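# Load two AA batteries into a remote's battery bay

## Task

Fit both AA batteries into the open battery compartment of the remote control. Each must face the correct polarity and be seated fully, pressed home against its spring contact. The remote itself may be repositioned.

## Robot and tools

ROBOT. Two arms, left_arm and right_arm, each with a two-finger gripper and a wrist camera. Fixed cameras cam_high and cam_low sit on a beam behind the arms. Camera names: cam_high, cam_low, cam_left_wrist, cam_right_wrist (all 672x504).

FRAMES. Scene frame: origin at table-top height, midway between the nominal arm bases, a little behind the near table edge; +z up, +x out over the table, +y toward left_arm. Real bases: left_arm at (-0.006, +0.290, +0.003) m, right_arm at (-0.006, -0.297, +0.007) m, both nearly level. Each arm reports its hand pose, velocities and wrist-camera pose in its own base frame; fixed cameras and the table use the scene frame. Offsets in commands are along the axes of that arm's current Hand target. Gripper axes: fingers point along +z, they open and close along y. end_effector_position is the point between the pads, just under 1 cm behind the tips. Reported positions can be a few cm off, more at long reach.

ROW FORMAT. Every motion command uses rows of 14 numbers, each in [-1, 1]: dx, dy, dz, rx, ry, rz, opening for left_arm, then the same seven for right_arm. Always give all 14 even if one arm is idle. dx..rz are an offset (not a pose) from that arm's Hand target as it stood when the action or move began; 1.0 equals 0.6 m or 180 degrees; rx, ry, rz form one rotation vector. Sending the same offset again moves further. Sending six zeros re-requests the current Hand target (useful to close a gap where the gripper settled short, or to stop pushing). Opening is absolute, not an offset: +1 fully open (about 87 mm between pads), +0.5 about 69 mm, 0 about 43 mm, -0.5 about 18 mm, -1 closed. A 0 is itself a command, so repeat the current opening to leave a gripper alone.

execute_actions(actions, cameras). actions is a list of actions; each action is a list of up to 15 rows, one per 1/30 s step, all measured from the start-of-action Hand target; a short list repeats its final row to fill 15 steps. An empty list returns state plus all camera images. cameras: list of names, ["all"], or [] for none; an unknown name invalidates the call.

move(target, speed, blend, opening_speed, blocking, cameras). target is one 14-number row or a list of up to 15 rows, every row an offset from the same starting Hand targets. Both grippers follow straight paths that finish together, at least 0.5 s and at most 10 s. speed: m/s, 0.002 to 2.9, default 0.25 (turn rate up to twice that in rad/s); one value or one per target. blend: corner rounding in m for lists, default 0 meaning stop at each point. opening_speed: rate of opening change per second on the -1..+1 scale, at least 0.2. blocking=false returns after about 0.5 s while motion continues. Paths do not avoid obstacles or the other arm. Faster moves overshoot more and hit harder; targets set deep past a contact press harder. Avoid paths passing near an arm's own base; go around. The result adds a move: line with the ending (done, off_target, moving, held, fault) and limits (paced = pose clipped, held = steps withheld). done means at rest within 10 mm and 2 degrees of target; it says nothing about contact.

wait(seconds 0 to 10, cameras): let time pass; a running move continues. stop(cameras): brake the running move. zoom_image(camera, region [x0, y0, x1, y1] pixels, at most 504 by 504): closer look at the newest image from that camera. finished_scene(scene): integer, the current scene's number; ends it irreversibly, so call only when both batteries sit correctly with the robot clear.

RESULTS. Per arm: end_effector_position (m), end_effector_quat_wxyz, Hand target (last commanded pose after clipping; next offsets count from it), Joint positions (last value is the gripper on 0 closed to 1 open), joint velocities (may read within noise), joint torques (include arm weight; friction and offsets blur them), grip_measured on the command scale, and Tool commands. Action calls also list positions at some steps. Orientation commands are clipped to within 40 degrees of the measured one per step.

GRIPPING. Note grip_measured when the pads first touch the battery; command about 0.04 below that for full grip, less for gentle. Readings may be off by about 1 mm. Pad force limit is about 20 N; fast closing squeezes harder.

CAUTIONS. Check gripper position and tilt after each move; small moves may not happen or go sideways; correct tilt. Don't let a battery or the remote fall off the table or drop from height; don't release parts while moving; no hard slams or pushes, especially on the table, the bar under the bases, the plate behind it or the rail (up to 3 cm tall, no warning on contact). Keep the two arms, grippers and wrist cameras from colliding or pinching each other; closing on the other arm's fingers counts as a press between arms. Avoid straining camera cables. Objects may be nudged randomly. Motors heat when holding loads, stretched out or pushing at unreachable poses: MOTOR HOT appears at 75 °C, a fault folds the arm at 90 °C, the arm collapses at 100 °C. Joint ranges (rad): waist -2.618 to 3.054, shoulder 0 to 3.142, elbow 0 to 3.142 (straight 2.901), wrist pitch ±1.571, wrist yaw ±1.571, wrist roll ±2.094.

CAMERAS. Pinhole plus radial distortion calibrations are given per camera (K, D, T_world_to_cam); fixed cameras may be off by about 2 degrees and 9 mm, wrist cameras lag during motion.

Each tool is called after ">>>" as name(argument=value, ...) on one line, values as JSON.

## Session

Success in practice. Now scene 2.

>>> execute_actions(actions=[])

Scene clock: 0.00 s.
left_arm: end_effector_position=(+0.3713, -0.0321, +0.0301) grip_measured=+1.000 end_effector_quat_wxyz=(+0.560, +0.046, +0.827, -0.018) | right_arm: end_effector_position=(+0.3713, -0.0007, +0.0361) grip_measured=+0.989 end_effector_quat_wxyz=(+0.578, -0.009, +0.814, -0.059)
Joint positions: left_arm=[-0.09 1.593 0.327 0.885 -0.002 0.023 1] | right_arm=[0.081 1.603 0.298 0.97 0.162 -0.057 0.995]
Joint velocities: within noise
Joint torques (N m): no reading
Heat: left arm: 38 °C; right arm: 38 °C.
Hand target: left_arm +0.3774, -0.0328, +0.0394; +0.572, +0.046, +0.818, -0.018 | right_arm +0.3768, +0.0005, +0.0445; +0.589, -0.009, +0.806, -0.057
Tool commands: left_gripper/opening=+1.0 right_gripper/opening=+1.0
camera_calibration:
cam_left_wrist: T_world_to_cam=[[-0.0845615, -0.996316, -0.0142982, -0.00181103], [-0.952176, 0.085027, -0.293482, 0.382987], [0.293617, -0.0112029, -0.955858, 0.0605996], [0, 0, 0, 1]] pos_world=[0.346725, -0.0336897, 0.170299]
cam_right_wrist: T_world_to_cam=[[-0.0368311, -0.992643, 0.115339, 0.00484705], [-0.930184, -0.00812979, -0.367003, 0.381023], [0.36524, -0.120804, -0.923042, 0.0432315], [0, 0, 0, 1]] pos_world=[0.33881, 0.0131316, 0.179182]

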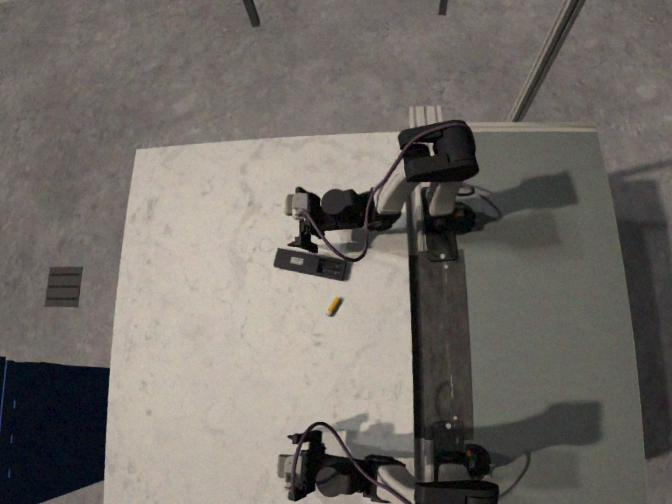

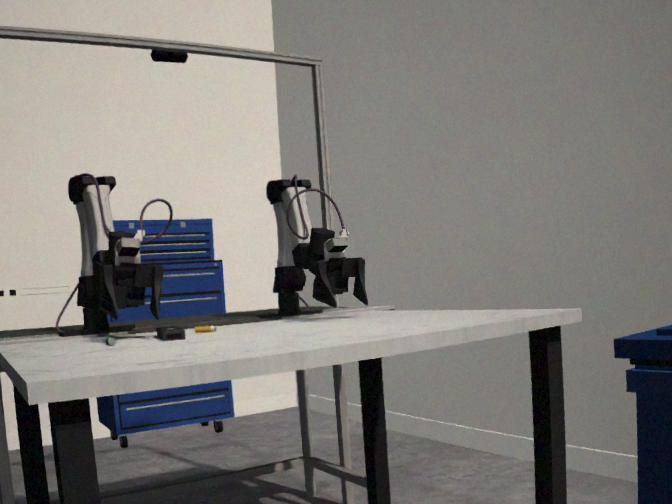

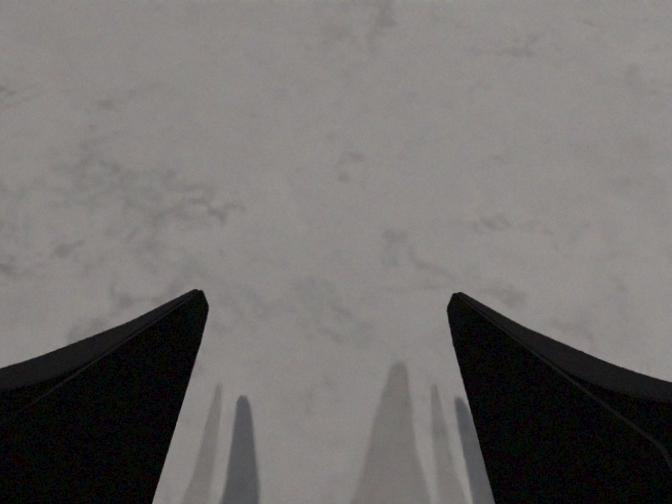

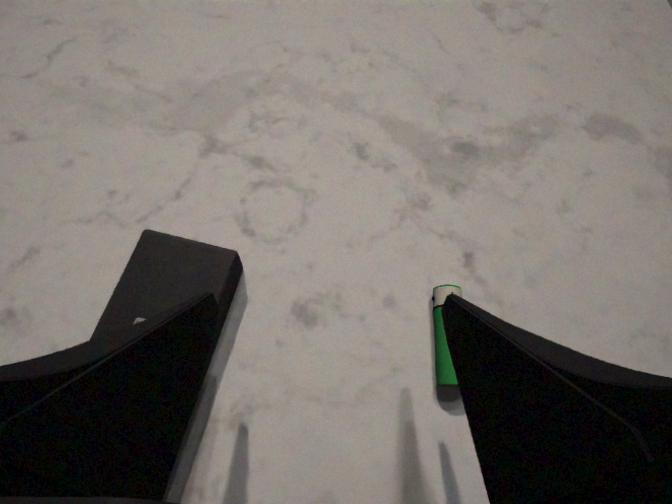

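>>> move(target=[0,0,0,0,0,0,1, -0.2408,-0.0043,-0.2118,-0.0317,0.1516,0.0194,0.3], speed=0.3, cameras=["cam_right_wrist","cam_high"])

>>> zoom_image(camera="cam_high", region=[220, 180, 420, 330])

Scene clock: 17.47 s.
left_arm: end_effector_position=(+0.3713, -0.0321, +0.0301) grip_measured=+1.000 end_effector_quat_wxyz=(+0.560, +0.046, +0.827, -0.018) | right_arm: end_effector_position=(+0.2949, +0.0180, +0.2101) grip_measured=+0.300 end_effector_quat_wxyz=(+0.371, -0.008, +0.929, -0.010)
Joint positions: left_arm=[-0.09 1.593 0.327 0.885 -0.002 0.023 1] | right_arm=[0.103 1.145 1.169 -0.838 0.083 0.053 0.65]
Joint torques (N m): left_arm=[-0.05 -4.53 6.24 1.81 0.08 -0.05] | right_arm=[-1.05 -2.8 8.27 1.53 0.03 0.28]
Heat: left arm: 38 °C; right arm: 39 °C.
Hand target: left_arm +0.3774, -0.0328, +0.0394; +0.572, +0.046, +0.818, -0.018 | right_arm +0.2999, +0.0201, +0.2198; +0.383, +0.001, +0.924, +0.000
Off the commanded pose: left_arm 0.011 m, 2 deg | right_arm 0.011 m, 2 deg.
move: off_target (left_arm, right_arm)
camera_calibration:
cam_right_wrist: T_world_to_cam=[[0.0264733, -0.99935, 0.02448, 0.00117534], [-0.994901, -0.0239556, 0.0979713, 0.295631], [-0.0973211, -0.0269488, -0.994888, 0.383841], [0, 0, 0, 1]] pos_world=[0.331449, 0.0186006, 0.352887]
Images, in order (width x height): cam_high 672x504, cam_right_wrist 672x504.

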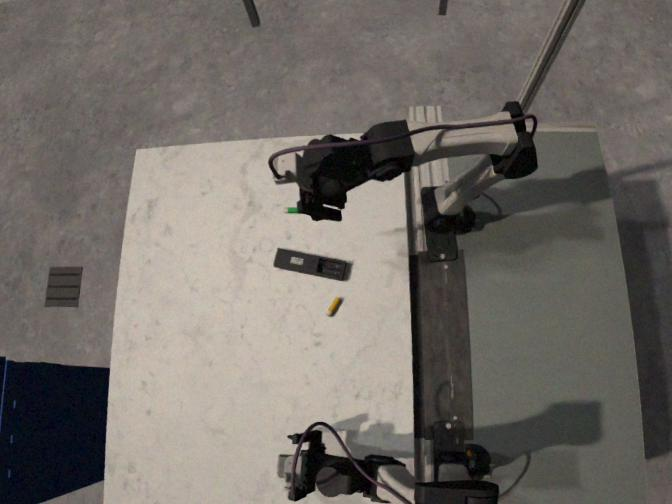

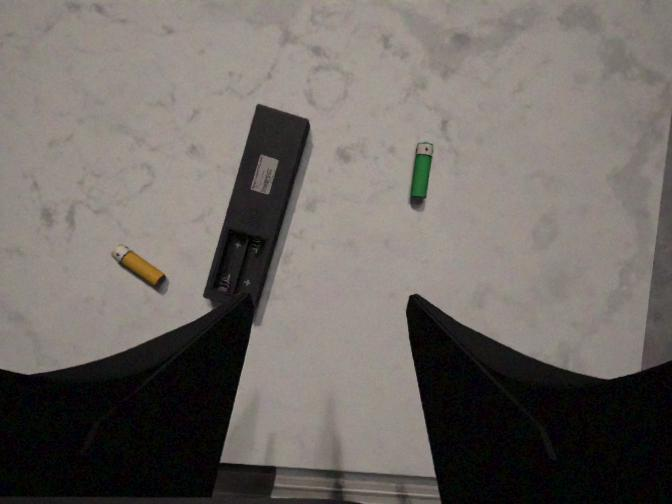

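Scaled by 2.520 from the camera's 672x504 image, which has a finer 960x720 frame.

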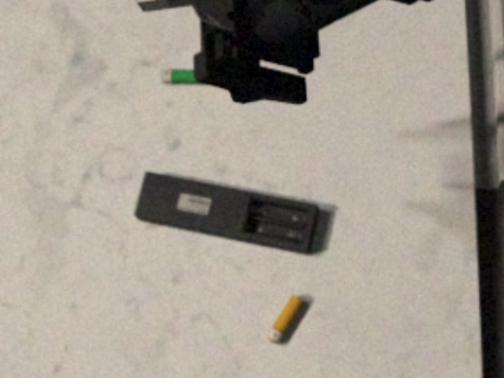

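>>> move(target=[0,0,0,0,0,0,1, 0.1122,0.1043,0.2173,0.0479,0.1106,0.0679,0.6], speed=0.3, cameras=["cam_right_wrist"])

Scene clock: 36.60 s.
left_arm: end_effector_position=(+0.3713, -0.0321, +0.0301) grip_measured=+1.000 end_effector_quat_wxyz=(+0.560, +0.046, +0.827, -0.018) | right_arm: end_effector_position=(+0.3318, +0.0776, +0.0707) grip_measured=+0.600 end_effector_quat_wxyz=(+0.191, +0.119, +0.974, -0.034)
Joint positions: left_arm=[-0.09 1.593 0.327 0.885 -0.002 0.023 1] | right_arm=[0.281 1.678 1.209 -0.77 0.21 0.49 0.8]
Joint torques (N m): left_arm=[-0.02 -4.53 6.24 1.81 0.08 -0.05] | right_arm=[0.32 -7.53 8.01 1.16 0.31 0.23]
Heat: left arm: 39 °C; right arm: 41 °C.
Hand target: left_arm +0.3774, -0.0328, +0.0394; +0.572, +0.046, +0.818, -0.018 | right_arm +0.3447, +0.0826, +0.0799; +0.215, +0.127, +0.968, -0.028
Off the commanded pose: left_arm 0.011 m, 2 deg | right_arm 0.017 m, 3 deg.
move: off_target (left_arm, right_arm)
camera_calibration:
cam_right_wrist: T_world_to_cam=[[-0.228112, -0.973535, 0.0139433, 0.146418], [-0.867431, 0.209713, 0.451202, 0.262087], [-0.442185, 0.0908299, -0.892313, 0.34837], [0, 0, 0, 1]] pos_world=[0.414786, 0.0559371, 0.190559]
Images, in order (width x height): cam_right_wrist 672x504.

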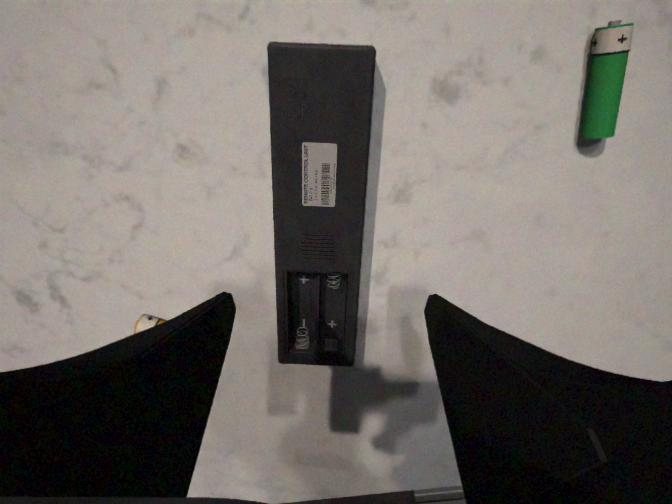

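>>> move(target=[0,0,0,0,0,0,1, 0.0675,0.0028,0.1338,0,0,0,0.6], speed=0.15, cameras=["cam_right_wrist","cam_low"])

>>> zoom_image(camera="cam_low", region=[100, 270, 240, 360])

Scene clock: 49.00 s.
left_arm: end_effector_position=(+0.3713, -0.0321, +0.0301) grip_measured=+1.000 end_effector_quat_wxyz=(+0.560, +0.046, +0.827, -0.018) | right_arm: end_effector_position=(+0.3370, +0.0819, -0.0097) grip_measured=+0.600 end_effector_quat_wxyz=(+0.203, +0.121, +0.971, -0.029)
Joint positions: left_arm=[-0.09 1.593 0.327 0.885 -0.002 0.023 1] | right_arm=[0.289 1.798 1 -0.416 0.213 0.499 0.8]
Joint torques (N m): left_arm=[-0.05 -4.53 6.27 1.81 0.09 -0.05] | right_arm=[0.43 -7.34 5.24 1.17 0.34 0.22]
Heat: left arm: 39 °C; right arm: 42 °C.
Hand target: left_arm +0.3774, -0.0328, +0.0394; +0.572, +0.046, +0.818, -0.018 | right_arm +0.3424, +0.0850, -0.0098; +0.215, +0.127, +0.968, -0.028
Off the commanded pose: left_arm 0.011 m, 2 deg | right_arm 0.006 m, 2 deg.
move: off_target (left_arm)
camera_calibration:
cam_right_wrist: T_world_to_cam=[[-0.229495, -0.973309, 0.000749414, 0.153207], [-0.878642, 0.207505, 0.430035, 0.305651], [-0.418712, 0.0980325, -0.902812, 0.269968], [0, 0, 0, 1]] pos_world=[0.416757, 0.0592281, 0.112175]
Images, in order (width x height): cam_low 672x504, cam_right_wrist 672x504.

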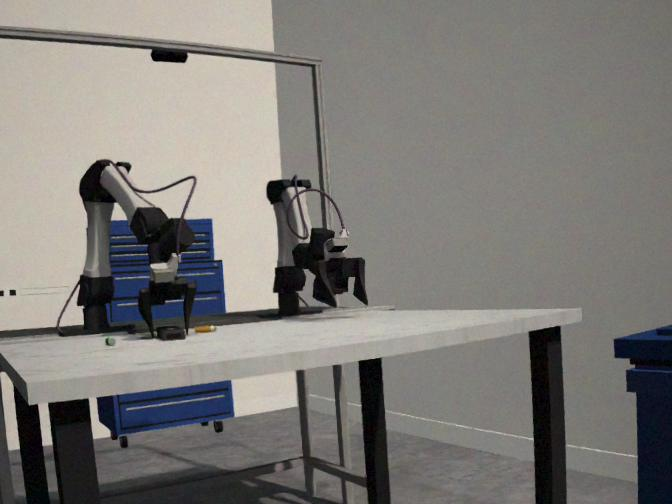

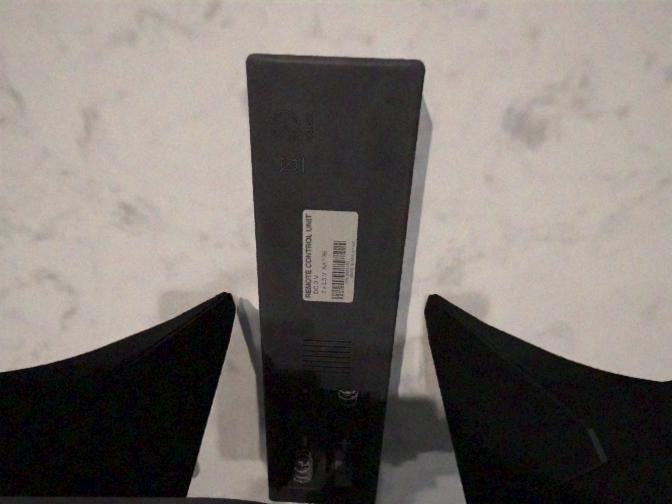

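Scaled by 3.600 from the camera's 672x504 image, which has a finer 960x720 frame.

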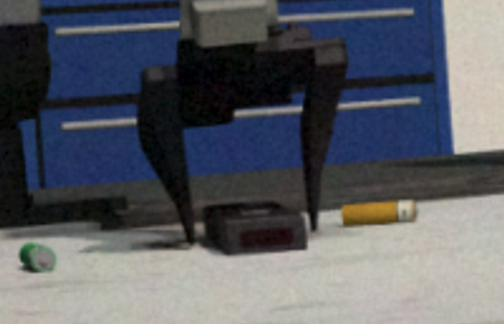

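>>> move(target=[0,0,0,0,0,0,1, 0,0,0,0,0,0,0.0], opening_speed=0.4, cameras=["cam_right_wrist"])

Scene clock: 55.20 s.
left_arm: end_effector_position=(+0.3713, -0.0321, +0.0301) grip_measured=+1.000 end_effector_quat_wxyz=(+0.560, +0.046, +0.827, -0.018) | right_arm: end_effector_position=(+0.3373, +0.0819, -0.0096) grip_measured=+0.076 end_effector_quat_wxyz=(+0.204, +0.121, +0.971, -0.029)
Joint positions: left_arm=[-0.09 1.593 0.327 0.885 -0.002 0.023 1] | right_arm=[0.289 1.798 1 -0.415 0.213 0.499 0.538]
Joint torques (N m): left_arm=[-0.06 -4.52 6.26 1.8 0.08 -0.05] | right_arm=[0.2 -7.13 5.34 1.18 0.36 0.2]
Heat: left arm: 39 °C; right arm: 42 °C.
Hand target: left_arm +0.3774, -0.0328, +0.0394; +0.572, +0.046, +0.818, -0.018 | right_arm +0.3425, +0.0849, -0.0098; +0.215, +0.127, +0.968, -0.028
Off the commanded pose: left_arm 0.011 m, 2 deg | right_arm 0.006 m, 1 deg.
move: off_target (left_arm)
camera_calibration:
cam_right_wrist: T_world_to_cam=[[-0.229995, -0.973192, 0.000364202, 0.153376], [-0.879078, 0.207913, 0.428946, 0.305995], [-0.417522, 0.0983351, -0.90333, 0.269654], [0, 0, 0, 1]] pos_world=[0.416855, 0.0591276, 0.112276]
Images, in order (width x height): cam_right_wrist 672x504.

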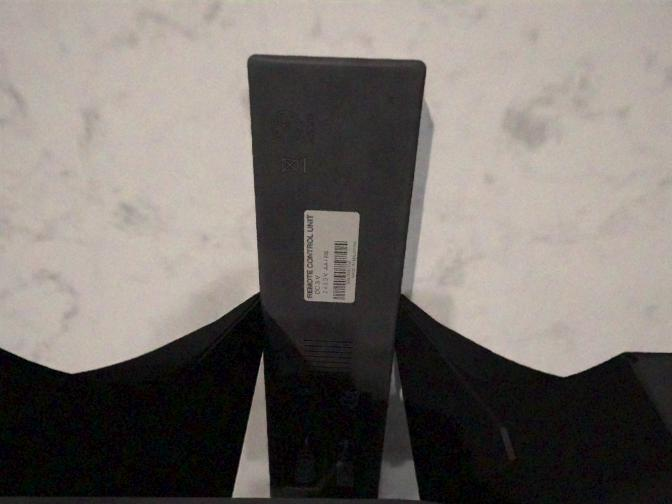

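>>> move(target=[[0,0,0,0,0,0,1, -0.0381,0.0009,-0.0742,0,0,0,0.0],[0,0,0,0,0,0,1, -0.0305,0.0673,-0.0813,-0.1338,0,-0.287,0.0],[0,0,0,0,0,0,1, -0.0015,0.128,-0.0945,-0.27,0,-0.579,0.0]], speed=[0.1,0.2,0.2], blend=[0.02,0.04,0], cameras=["cam_right_wrist","cam_high"])

Scene clock: 71.83 s.
left_arm: end_effector_position=(+0.3713, -0.0321, +0.0301) grip_measured=+1.000 end_effector_quat_wxyz=(+0.560, +0.046, +0.827, -0.018) | right_arm: end_effector_position=(+0.3321, +0.1552, +0.0345) grip_measured=+0.076 end_effector_quat_wxyz=(-0.120, +0.740, -0.641, -0.164)
Joint positions: left_arm=[-0.09 1.593 0.327 0.885 -0.002 0.023 1] | right_arm=[0.35 1.954 1.423 -0.985 -0.406 -1.353 0.538]
Joint torques (N m): left_arm=[-0.05 -4.55 6.28 1.81 0.08 -0.04] | right_arm=[0.42 -8.77 7.77 0.51 -0.43 -0.19]
Heat: left arm: 39 °C; right arm: 42 °C.
Hand target: left_arm +0.3774, -0.0328, +0.0394; +0.572, +0.046, +0.818, -0.018 | right_arm +0.3399, +0.1651, +0.0419; -0.139, +0.748, -0.627, -0.166
Off the commanded pose: left_arm 0.011 m, 2 deg | right_arm 0.015 m, 3 deg.
move: off_target (left_arm, right_arm)
camera_calibration:
cam_right_wrist: T_world_to_cam=[[0.985176, 0.167238, -0.0382141, -0.355647], [0.167127, -0.885419, 0.433707, 0.0893503], [0.0386969, -0.433665, -0.900243, 0.231029], [0, 0, 0, 1]] pos_world=[0.326501, 0.238779, 0.15564]
Images, in order (width x height): cam_high 672x504, cam_right_wrist 672x504.

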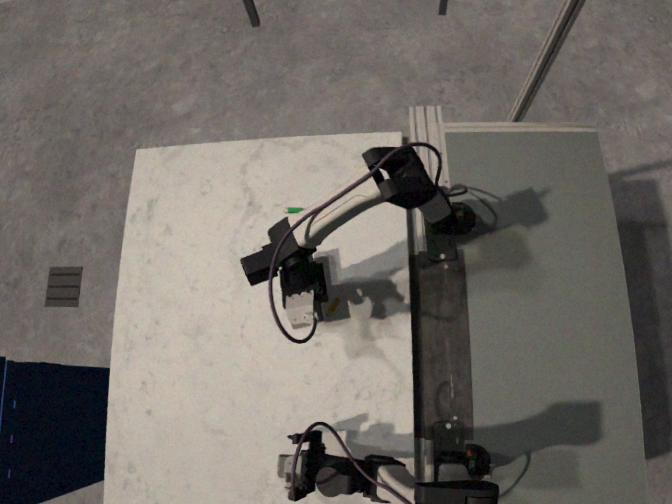

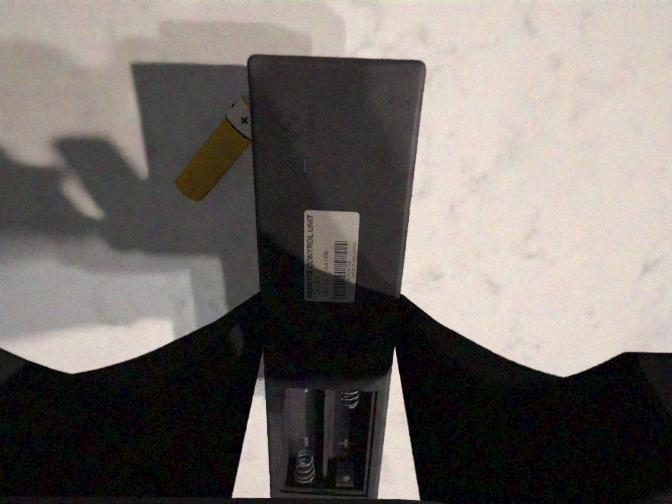

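>>> move(target=[0,0,0,0,0,0,1, 0.0427,-0.0132,0.0838,0,0,0,0.0], speed=0.08, cameras=["cam_right_wrist","cam_low"])

>>> zoom_image(camera="cam_low", region=[130, 270, 270, 360])

Scene clock: 82.83 s.
left_arm: end_effector_position=(+0.3713, -0.0321, +0.0301) grip_measured=+1.000 end_effector_quat_wxyz=(+0.560, +0.046, +0.827, -0.018) | right_arm: end_effector_position=(+0.3386, +0.1588, -0.0114) grip_measured=+0.074 end_effector_quat_wxyz=(-0.118, +0.742, -0.638, -0.169)
Joint positions: left_arm=[-0.09 1.593 0.327 0.885 -0.002 0.023 1] | right_arm=[0.35 2.052 1.37 -0.846 -0.413 -1.363 0.537]
Joint torques (N m): left_arm=[-0.03 -4.52 6.26 1.81 0.08 -0.05] | right_arm=[-0.14 -8.54 4.75 0.89 -0.32 -0.26]
Heat: left arm: 39 °C; right arm: 44 °C.
Hand target: left_arm +0.3774, -0.0328, +0.0394; +0.572, +0.046, +0.818, -0.018 | right_arm +0.3479, +0.1646, -0.0145; -0.139, +0.748, -0.627, -0.166
Off the commanded pose: left_arm 0.011 m, 2 deg | right_arm 0.011 m, 3 deg.
move: off_target (left_arm, right_arm)
camera_calibration:
cam_right_wrist: T_world_to_cam=[[0.983163, 0.176747, -0.0463707, -0.365426], [0.179404, -0.88549, 0.428628, 0.107118], [0.034698, -0.42973, -0.902291, 0.191843], [0, 0, 0, 1]] pos_world=[0.3334, 0.241881, 0.110239]
Images, in order (width x height): cam_low 672x504, cam_right_wrist 672x504.

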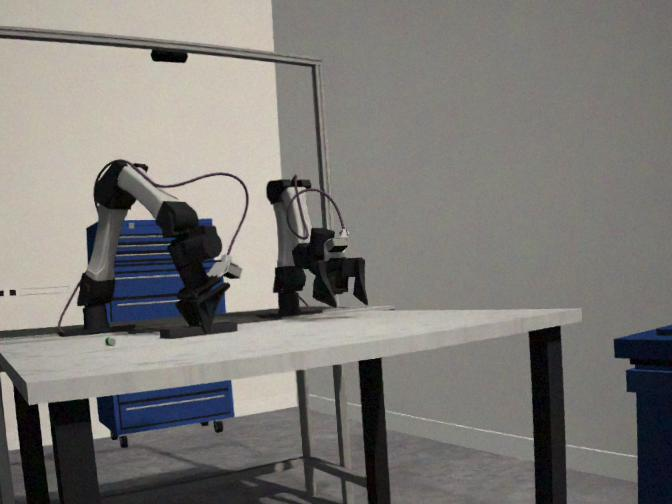

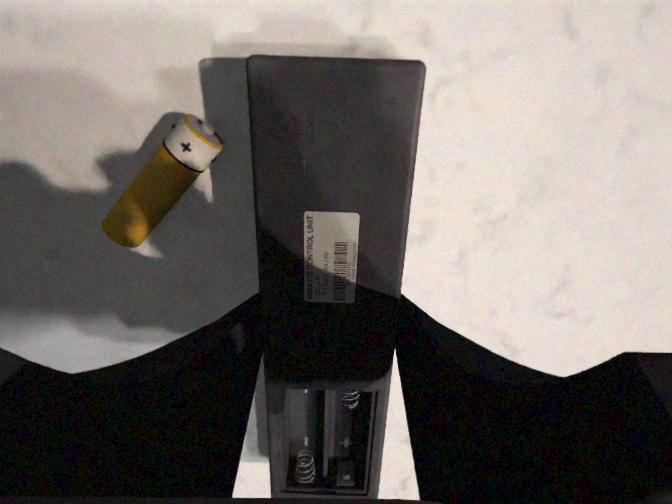

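Scaled by 3.600 from the camera's 672x504 image, which has a finer 960x720 frame.

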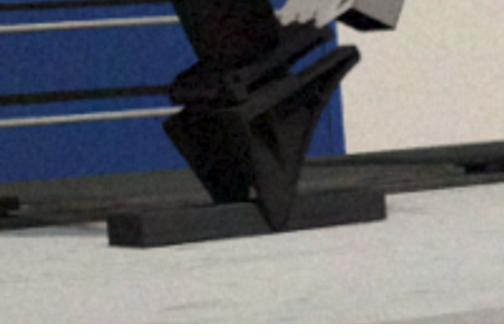

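>>> move(target=[[0,0,0,0,0,0,1, -0.0217,-0.0113,-0.0533,0,0,0,0.0],[0,0,0,0,0,0,1, -0.0195,-0.0245,-0.0543,0,0,0,0.0],[0,0,0,0,0,0,1, 0.0052,-0.0253,-0.0013,0,0,0,0.0]], speed=[0.1,0.1,0.07], blend=[0.01,0.01,0], cameras=["cam_right_wrist","cam_low"])

>>> zoom_image(camera="cam_low", region=[130, 270, 270, 360])

Scene clock: 108.30 s.
left_arm: end_effector_position=(+0.3713, -0.0321, +0.0301) grip_measured=+1.000 end_effector_quat_wxyz=(+0.560, +0.046, +0.827, -0.018) | right_arm: end_effector_position=(+0.3540, +0.1604, -0.0122) grip_measured=+0.074 end_effector_quat_wxyz=(-0.118, +0.744, -0.636, -0.169)
Joint positions: left_arm=[-0.09 1.593 0.327 0.885 -0.002 0.023 1] | right_arm=[0.34 2.106 1.452 -0.879 -0.415 -1.38 0.537]
Joint torques (N m): left_arm=[-0.01 -4.51 6.24 1.81 0.09 -0.06] | right_arm=[-0.7 -9.22 4.51 0.89 -0.34 -0.19]
Heat: left arm: 39 °C; right arm: 41 °C.
Hand target: left_arm +0.3774, -0.0328, +0.0394; +0.572, +0.046, +0.818, -0.018 | right_arm +0.3635, +0.1642, -0.0151; -0.139, +0.748, -0.627, -0.166
Off the commanded pose: left_arm 0.011 m, 2 deg | right_arm 0.011 m, 3 deg.
move: off_target (left_arm, right_arm); blend cut to 0.004 m at target 1, 0.004 m at target 2
camera_calibration:
cam_right_wrist: T_world_to_cam=[[0.98227, 0.181854, -0.0455615, -0.381368], [0.183706, -0.88519, 0.427424, 0.104547], [0.037398, -0.428215, -0.902902, 0.190057], [0, 0, 0, 1]] pos_world=[0.348293, 0.243282, 0.109541]
Images, in order (width x height): cam_low 672x504, cam_right_wrist 672x504.

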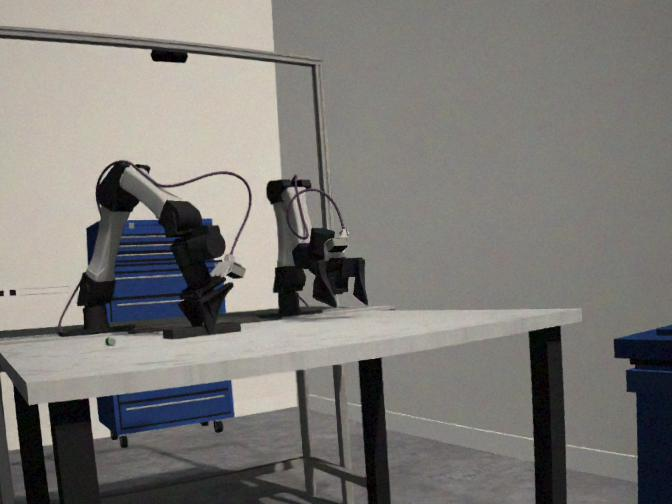

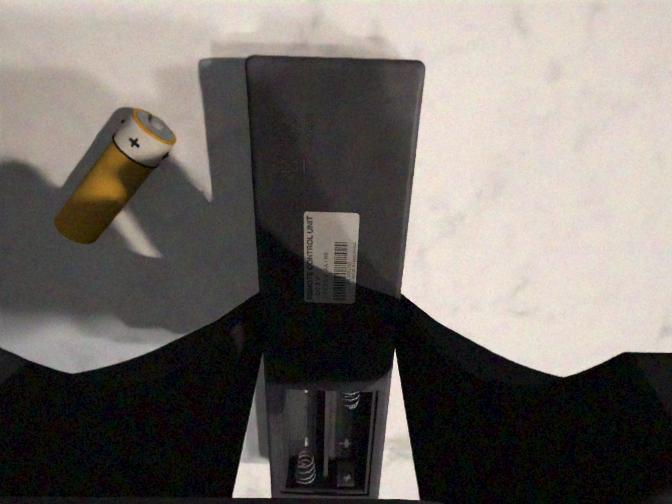

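Scaled by 3.600 from the camera's 672x504 image, which has a finer 960x720 frame.

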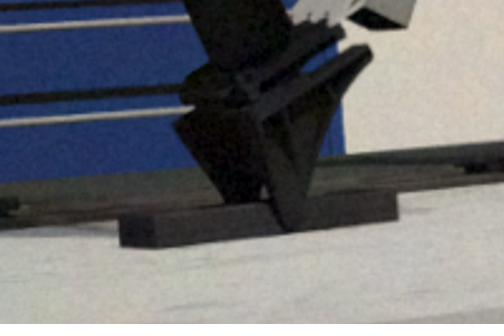

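>>> move(target=[[0,0,0,0,0,0,1, 0,0,0,0,0,0,0.5],[0,0,0,0,0,0,1, -0.0723,0.0088,-0.1593,0,0,0,0.5],[0,0,0,0,0,0,1, -0.1598,0.1057,-0.0912,0.0519,0.1322,0.2344,-0.4]], speed=[0.1,0.15,0.25], opening_speed=0.6, blend=[0,0.03,0], cameras=["cam_right_wrist"])

Scene clock: 123.93 s.
left_arm: end_effector_position=(+0.3713, -0.0321, +0.0301) grip_measured=+1.000 end_effector_quat_wxyz=(+0.560, +0.046, +0.827, -0.018) | right_arm: end_effector_position=(+0.2841, +0.2116, +0.0715) grip_measured=-0.400 end_effector_quat_wxyz=(-0.012, -0.484, +0.875, +0.004)
Joint positions: left_arm=[-0.09 1.593 0.327 0.885 -0.002 0.023 1] | right_arm=[0.673 2.075 1.738 -1.255 -0.012 -0.338 0.3]
Joint torques (N m): left_arm=[-0.03 -4.53 6.26 1.8 0.08 -0.05] | right_arm=[0.12 -9.36 7.31 0.47 0.15 0.26]
Heat: left arm: 39 °C; right arm: 42 °C.
Hand target: left_arm +0.3774, -0.0328, +0.0394; +0.572, +0.046, +0.818, -0.018 | right_arm +0.2899, +0.2158, +0.0750; +0.000, -0.479, +0.878, +0.000
Off the commanded pose: left_arm 0.011 m, 2 deg | right_arm 0.008 m, 2 deg.
move: off_target (left_arm)
camera_calibration:
cam_right_wrist: T_world_to_cam=[[0.854341, -0.518777, -0.0311774, -0.134566], [-0.31287, -0.561293, 0.7662, 0.175196], [-0.414987, -0.644841, -0.641845, 0.445814], [0, 0, 0, 1]] pos_world=[0.354786, 0.316006, 0.147713]
Images, in order (width x height): cam_right_wrist 672x504.

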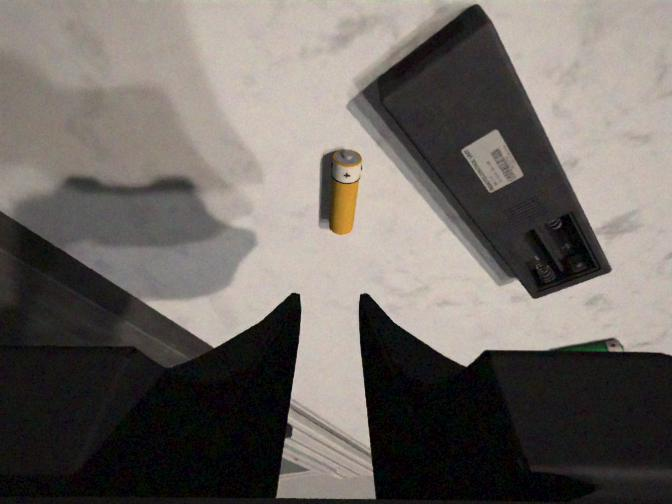

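>>> move(target=[0,0,0,0,0,0,1, -0.0017,-0.01,0.1,0,0,0,-0.35], speed=0.15, cameras=["cam_right_wrist"])

Scene clock: 132.67 s.
left_arm: end_effector_position=(+0.3713, -0.0321, +0.0301) grip_measured=+1.000 end_effector_quat_wxyz=(+0.560, +0.046, +0.827, -0.018) | right_arm: end_effector_position=(+0.2874, +0.2142, +0.0146) grip_measured=-0.350 end_effector_quat_wxyz=(-0.013, -0.484, +0.875, +0.003)
Joint positions: left_arm=[-0.09 1.593 0.327 0.885 -0.002 0.023 1] | right_arm=[0.673 2.14 1.607 -1.063 -0.011 -0.338 0.325]
Joint torques (N m): left_arm=[-0.02 -4.51 6.32 1.8 0.08 -0.05] | right_arm=[-1.1 -10.3 5.48 0.61 0.12 0.07]
Heat: left arm: 39 °C; right arm: 43 °C.
Hand target: left_arm +0.3774, -0.0328, +0.0394; +0.572, +0.046, +0.818, -0.018 | right_arm +0.2955, +0.2135, +0.0150; +0.000, -0.479, +0.878, +0.000
Off the commanded pose: left_arm 0.011 m, 2 deg | right_arm 0.008 m, 2 deg.
move: off_target (left_arm)
camera_calibration:
cam_right_wrist: T_world_to_cam=[[0.854239, -0.518892, -0.0320428, -0.137825], [-0.311, -0.559436, 0.768316, 0.220349], [-0.416599, -0.646361, -0.639268, 0.413163], [0, 0, 0, 1]] pos_world=[0.358387, 0.318807, 0.0904079]
Images, in order (width x height): cam_right_wrist 672x504.

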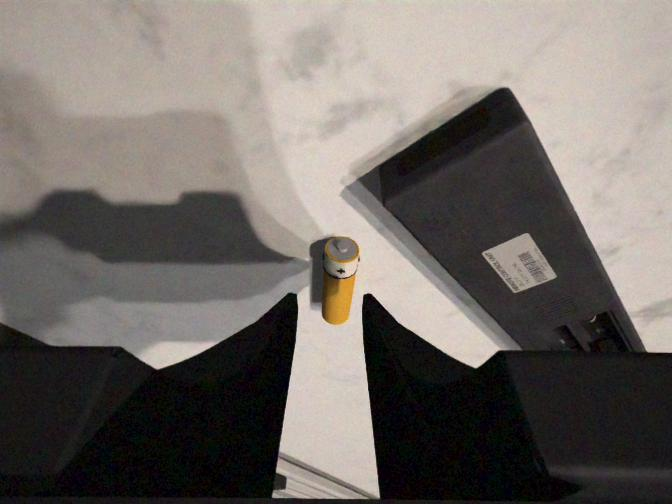

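>>> move(target=[0,0,0,0,0,0,1, 0.004,-0.0045,0.04,0,0,0,-0.35], speed=0.1, cameras=["cam_right_wrist"])

>>> zoom_image(camera="cam_right_wrist", region=[250, 230, 410, 390])

Scene clock: 137.20 s.
left_arm: end_effector_position=(+0.3713, -0.0321, +0.0301) grip_measured=+1.000 end_effector_quat_wxyz=(+0.560, +0.046, +0.827, -0.018) | right_arm: end_effector_position=(+0.2891, +0.2109, -0.0078) grip_measured=-0.350 end_effector_quat_wxyz=(-0.011, -0.480, +0.877, +0.004)
Joint positions: left_arm=[-0.09 1.593 0.327 0.885 -0.002 0.023 1] | right_arm=[0.664 2.161 1.549 -0.978 -0.011 -0.338 0.325]
Joint torques (N m): left_arm=[-0.05 -4.55 6.27 1.81 0.08 -0.04] | right_arm=[-1.16 -10.03 5.11 0.61 0.14 -0.08]
Heat: left arm: 39 °C; right arm: 43 °C.
Hand target: left_arm +0.3774, -0.0328, +0.0394; +0.572, +0.046, +0.818, -0.018 | right_arm +0.2964, +0.2100, -0.0091; +0.000, -0.478, +0.878, +0.000
Off the commanded pose: left_arm 0.011 m, 2 deg | right_arm 0.007 m, 1 deg.
move: off_target (left_arm)
camera_calibration:
cam_right_wrist: T_world_to_cam=[[0.849183, -0.52725, -0.0299229, -0.138461], [-0.319722, -0.558385, 0.765495, 0.238569], [-0.420316, -0.640479, -0.642745, 0.397175], [0, 0, 0, 1]] pos_world=[0.360793, 0.314592, 0.0685159]
Images, in order (width x height): cam_right_wrist 672x504.

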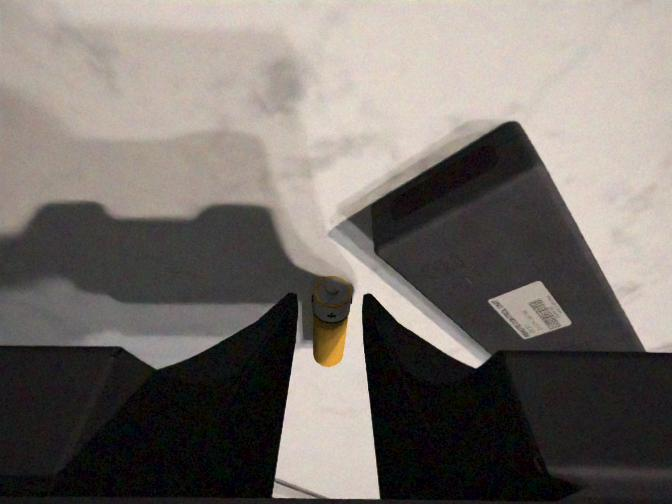

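Scaled by 3.150 from the camera's 672x504 image, which has a finer 960x720 frame.

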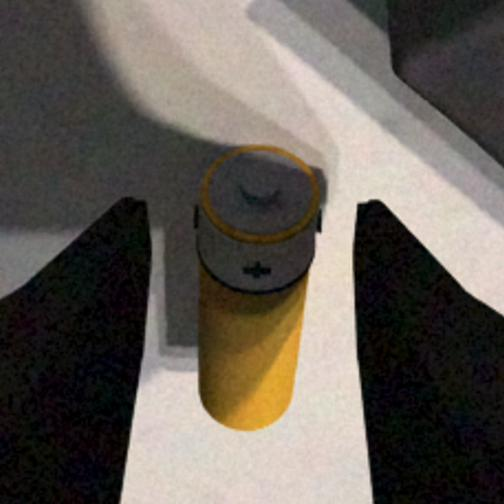

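>>> move(target=[0,0,0,0,0,0,1, 0,0,0,0,0,0,-0.7], opening_speed=0.4, cameras=["cam_right_wrist"])

>>> zoom_image(camera="cam_right_wrist", region=[250, 230, 410, 390])

Scene clock: 140.70 s.
left_arm: end_effector_position=(+0.3713, -0.0321, +0.0301) grip_measured=+1.000 end_effector_quat_wxyz=(+0.560, +0.046, +0.827, -0.018) | right_arm: end_effector_position=(+0.2892, +0.2110, -0.0078) grip_measured=-0.623 end_effector_quat_wxyz=(-0.010, -0.480, +0.877, +0.004)
Joint positions: left_arm=[-0.09 1.593 0.327 0.885 -0.002 0.023 1] | right_arm=[0.664 2.161 1.549 -0.978 -0.011 -0.338 0.188]
Joint torques (N m): left_arm=[-0.02 -4.52 6.28 1.82 0.08 -0.05] | right_arm=[-1.13 -9.98 5.18 0.56 0.15 -0.06]
Heat: left arm: 40 °C; right arm: 42 °C.
Hand target: left_arm +0.3774, -0.0328, +0.0394; +0.572, +0.046, +0.818, -0.018 | right_arm +0.2964, +0.2099, -0.0091; +0.000, -0.478, +0.878, +0.000
Off the commanded pose: left_arm 0.011 m, 2 deg | right_arm 0.007 m, 1 deg.
move: off_target (left_arm)
camera_calibration:
cam_right_wrist: T_world_to_cam=[[0.849196, -0.527234, -0.029833, -0.138508], [-0.31994, -0.558615, 0.765237, 0.238824], [-0.420124, -0.640291, -0.643057, 0.397174], [0, 0, 0, 1]] pos_world=[0.360893, 0.314692, 0.0685165]
Images, in order (width x height): cam_right_wrist 672x504.

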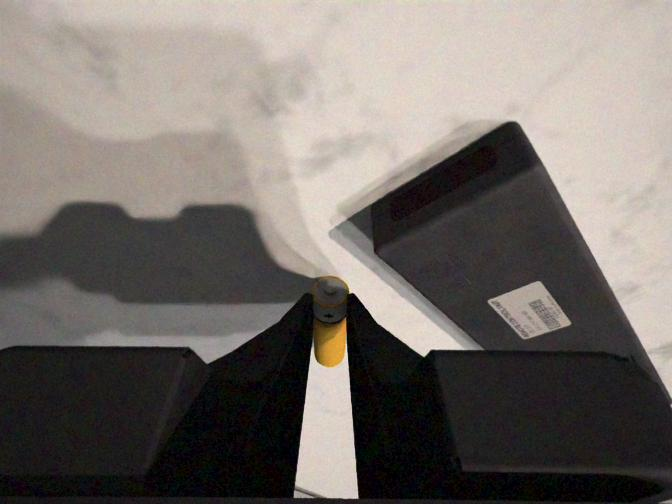

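Scaled by 3.150 from the camera's 672x504 image, which has a finer 960x720 frame.

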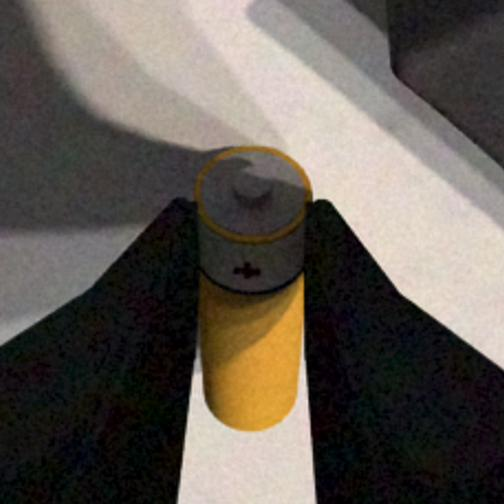

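>>> move(target=[[-0.1383,-0.1483,-0.1192,0.1815,0.0332,0.0912,0.6, 0,0,-0.182,0,0,0,-0.7],[-0.1383,-0.1483,-0.1192,0.1815,0.0332,0.0912,0.6, 0.1748,-0.1897,-0.265,0.0326,-0.0491,0.3718,-0.7],[-0.0152,-0.4387,-0.0638,0.3629,0.0664,0.1823,0.6, 0.2252,-0.2958,-0.2318,0.1326,-0.0521,0.7521,-0.7]], speed=0.25, blend=[0.02,0.04,0], cameras=["cam_left_wrist","cam_right_wrist","cam_high"])

Scene clock: 173.13 s.
left_arm: end_effector_position=(+0.3108, -0.2834, +0.0472) grip_measured=+0.600 end_effector_quat_wxyz=(+0.345, +0.553, +0.701, -0.291) | right_arm: end_effector_position=(+0.3650, +0.0036, +0.1253) grip_measured=-0.623 end_effector_quat_wxyz=(+0.120, +0.624, +0.764, -0.114)
Joint positions: left_arm=[-0.529 1.763 0.968 -0.039 0.642 0.55 0.8] | right_arm=[0.06 1.931 1.763 -1.379 0.333 1.425 0.188]
Joint torques (N m): left_arm=[-0.34 -5.16 9.83 1.39 0.46 0.11] | right_arm=[-0.57 -8.29 7.6 0.45 0.45 0.23]
Heat: left arm: 39 °C; right arm: 44 °C.
Hand target: left_arm +0.3194, -0.2922, +0.0554; +0.358, +0.561, +0.687, -0.292 | right_arm +0.3723, +0.0002, +0.1301; +0.133, +0.633, +0.755, -0.112
Off the commanded pose: left_arm 0.015 m, 2 deg | right_arm 0.009 m, 2 deg.
move: off_target (left_arm)
camera_calibration:
cam_left_wrist: T_world_to_cam=[[-0.971938, -0.233137, 0.0313474, 0.232885], [-0.234348, 0.971199, -0.0430443, 0.368064], [-0.0204094, -0.0491826, -0.998581, 0.180635], [0, 0, 0, 1]] pos_world=[0.316292, -0.294285, 0.188921]
cam_right_wrist: T_world_to_cam=[[-0.976874, -0.213171, 0.0166125, 0.351305], [-0.176303, 0.847007, 0.501493, 0.020903], [-0.120975, 0.486967, -0.865002, 0.296434], [0, 0, 0, 1]] pos_world=[0.382726, -0.0871708, 0.240097]
Images, in order (width x height): cam_high 672x504, cam_left_wrist 672x504, cam_right_wrist 672x504.

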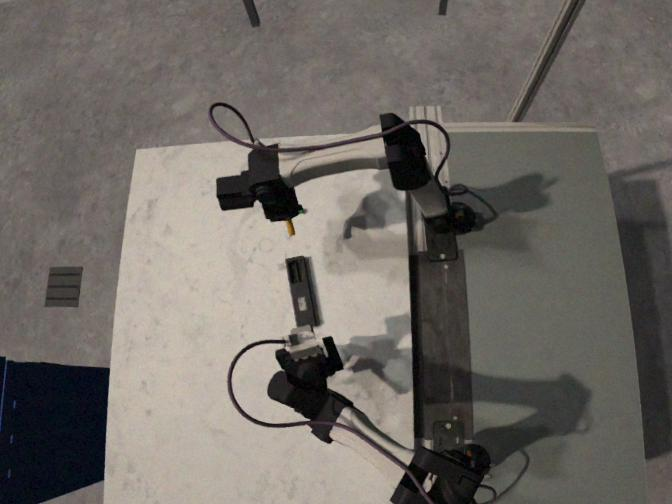

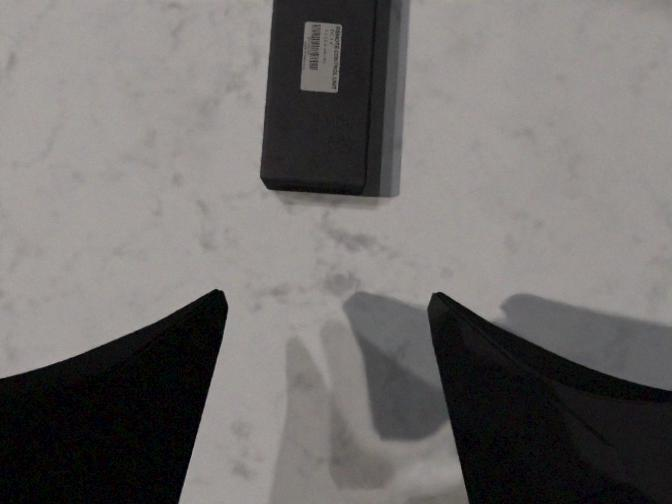

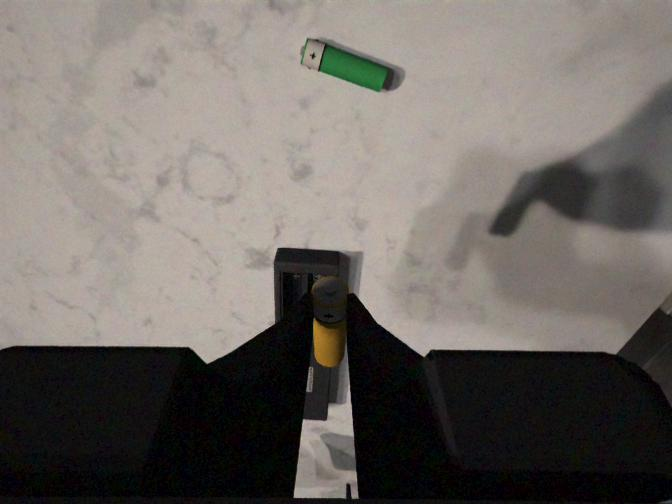

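>>> move(target=[0.0088,0.0142,0.1483,0.0118,0,0.0083,0.6, 0,0,0,0,0,0,-0.7], speed=0.12, cameras=["cam_left_wrist","cam_low"])

>>> zoom_image(camera="cam_low", region=[130, 270, 270, 360])

Scene clock: 183.87 s.
left_arm: end_effector_position=(+0.3321, -0.3513, -0.0018) grip_measured=+0.600 end_effector_quat_wxyz=(+0.340, +0.578, +0.676, -0.305) | right_arm: end_effector_position=(+0.3649, +0.0036, +0.1252) grip_measured=-0.623 end_effector_quat_wxyz=(+0.120, +0.624, +0.764, -0.114)
Joint positions: left_arm=[-0.635 2.069 1.153 0.113 0.625 0.521 0.8] | right_arm=[0.06 1.931 1.763 -1.38 0.333 1.426 0.188]
Joint torques (N m): left_arm=[-0.31 -6.49 8.99 1.62 0.19 -0.18] | right_arm=[-0.72 -8.14 7.43 0.39 0.46 0.21]
Heat: left arm: 40 °C; right arm: 43 °C.
Hand target: left_arm +0.3418, -0.3588, +0.0001; +0.351, +0.576, +0.674, -0.300 | right_arm +0.3723, +0.0002, +0.1301; +0.133, +0.633, +0.755, -0.112
Off the commanded pose: left_arm 0.012 m, 2 deg | right_arm 0.009 m, 2 deg.
move: off_target (left_arm)
camera_calibration:
cam_left_wrist: T_world_to_cam=[[-0.987142, -0.157997, 0.0242578, 0.270755], [-0.159134, 0.985678, -0.0558121, 0.41687], [-0.0150922, -0.0589547, -0.998147, 0.123645], [0, 0, 0, 1]] pos_world=[0.335478, -0.360832, 0.140114]
Images, in order (width x height): cam_low 672x504, cam_left_wrist 672x504.

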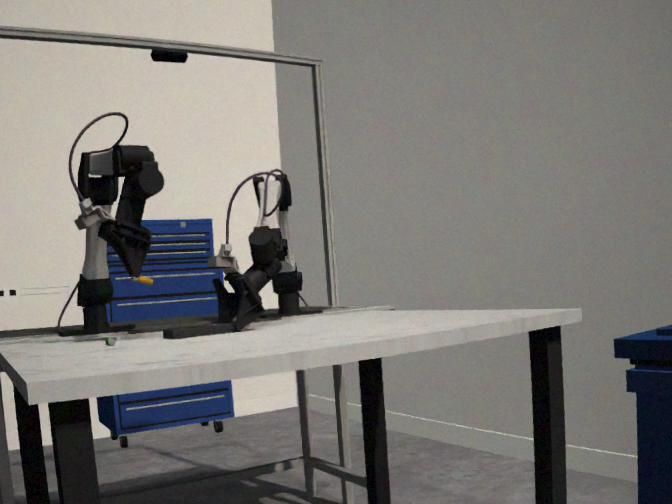

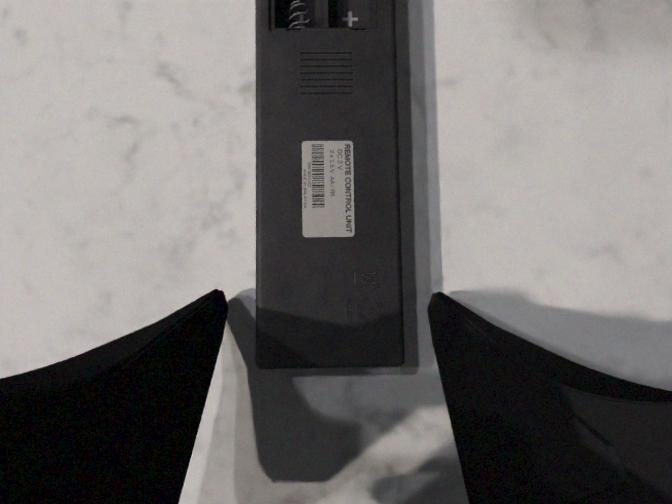

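Scaled by 3.600 from the camera's 672x504 image, which has a finer 960x720 frame.

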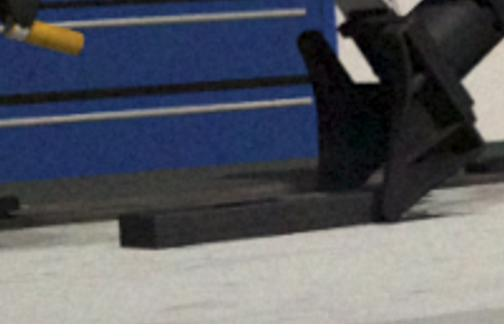

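>>> move(target=[0,0,0,0,0,0,0.0, 0,0,0,0,0,0,-0.7], opening_speed=0.4, cameras=["cam_left_wrist","cam_right_wrist"])

>>> zoom_image(camera="cam_right_wrist", region=[220, 220, 420, 420])

Scene clock: 190.83 s.
left_arm: end_effector_position=(+0.3333, -0.3510, -0.0018) grip_measured=+0.086 end_effector_quat_wxyz=(+0.341, +0.578, +0.677, -0.302) | right_arm: end_effector_position=(+0.3649, +0.0036, +0.1252) grip_measured=-0.623 end_effector_quat_wxyz=(+0.120, +0.624, +0.764, -0.114)
Joint positions: left_arm=[-0.635 2.069 1.153 0.115 0.619 0.521 0.543] | right_arm=[0.06 1.931 1.763 -1.38 0.333 1.426 0.188]
Joint torques (N m): left_arm=[-0.32 -6.45 9.02 1.52 0.25 -0.14] | right_arm=[-0.44 -8.4 7.38 0.39 0.41 0.17]
Heat: left arm: 40 °C; right arm: 43 °C.
Hand target: left_arm +0.3418, -0.3589, +0.0001; +0.351, +0.576, +0.674, -0.300 | right_arm +0.3723, +0.0002, +0.1301; +0.133, +0.633, +0.755, -0.112
Off the commanded pose: left_arm 0.012 m, 1 deg | right_arm 0.009 m, 2 deg.
move: off_target (left_arm)
camera_calibration:
cam_left_wrist: T_world_to_cam=[[-0.986559, -0.162234, 0.0195484, 0.27029], [-0.163074, 0.985114, -0.0543868, 0.417876], [-0.010434, -0.0568436, -0.998329, 0.12278], [0, 0, 0, 1]] pos_world=[0.336083, -0.360826, 0.140018]
cam_right_wrist: T_world_to_cam=[[-0.977039, -0.212404, 0.0167032, 0.351316], [-0.175592, 0.847144, 0.501511, 0.0206705], [-0.120673, 0.487063, -0.86499, 0.296226], [0, 0, 0, 1]] pos_world=[0.382626, -0.0871704, 0.239997]
Images, in order (width x height): cam_left_wrist 672x504, cam_right_wrist 672x504.

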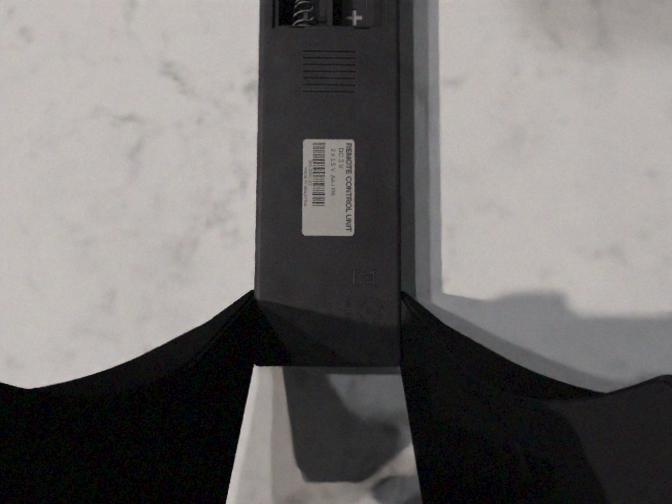

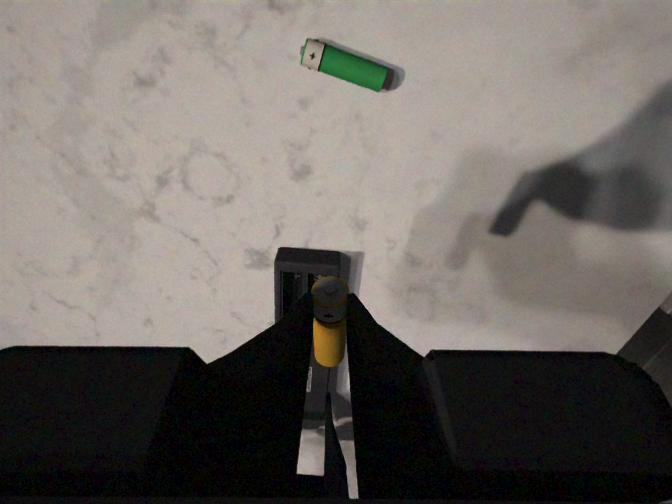

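Scaled by 2.520 from the camera's 672x504 image, which has a finer 960x720 frame.

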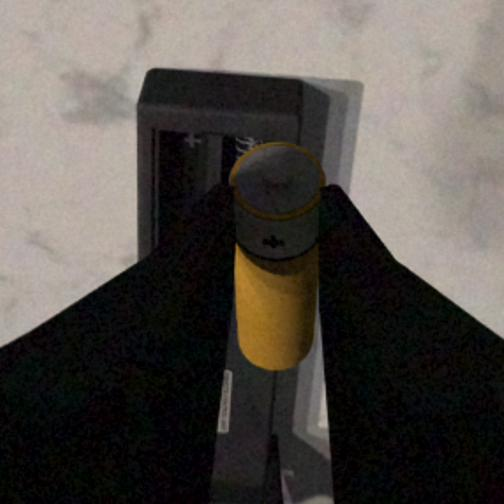

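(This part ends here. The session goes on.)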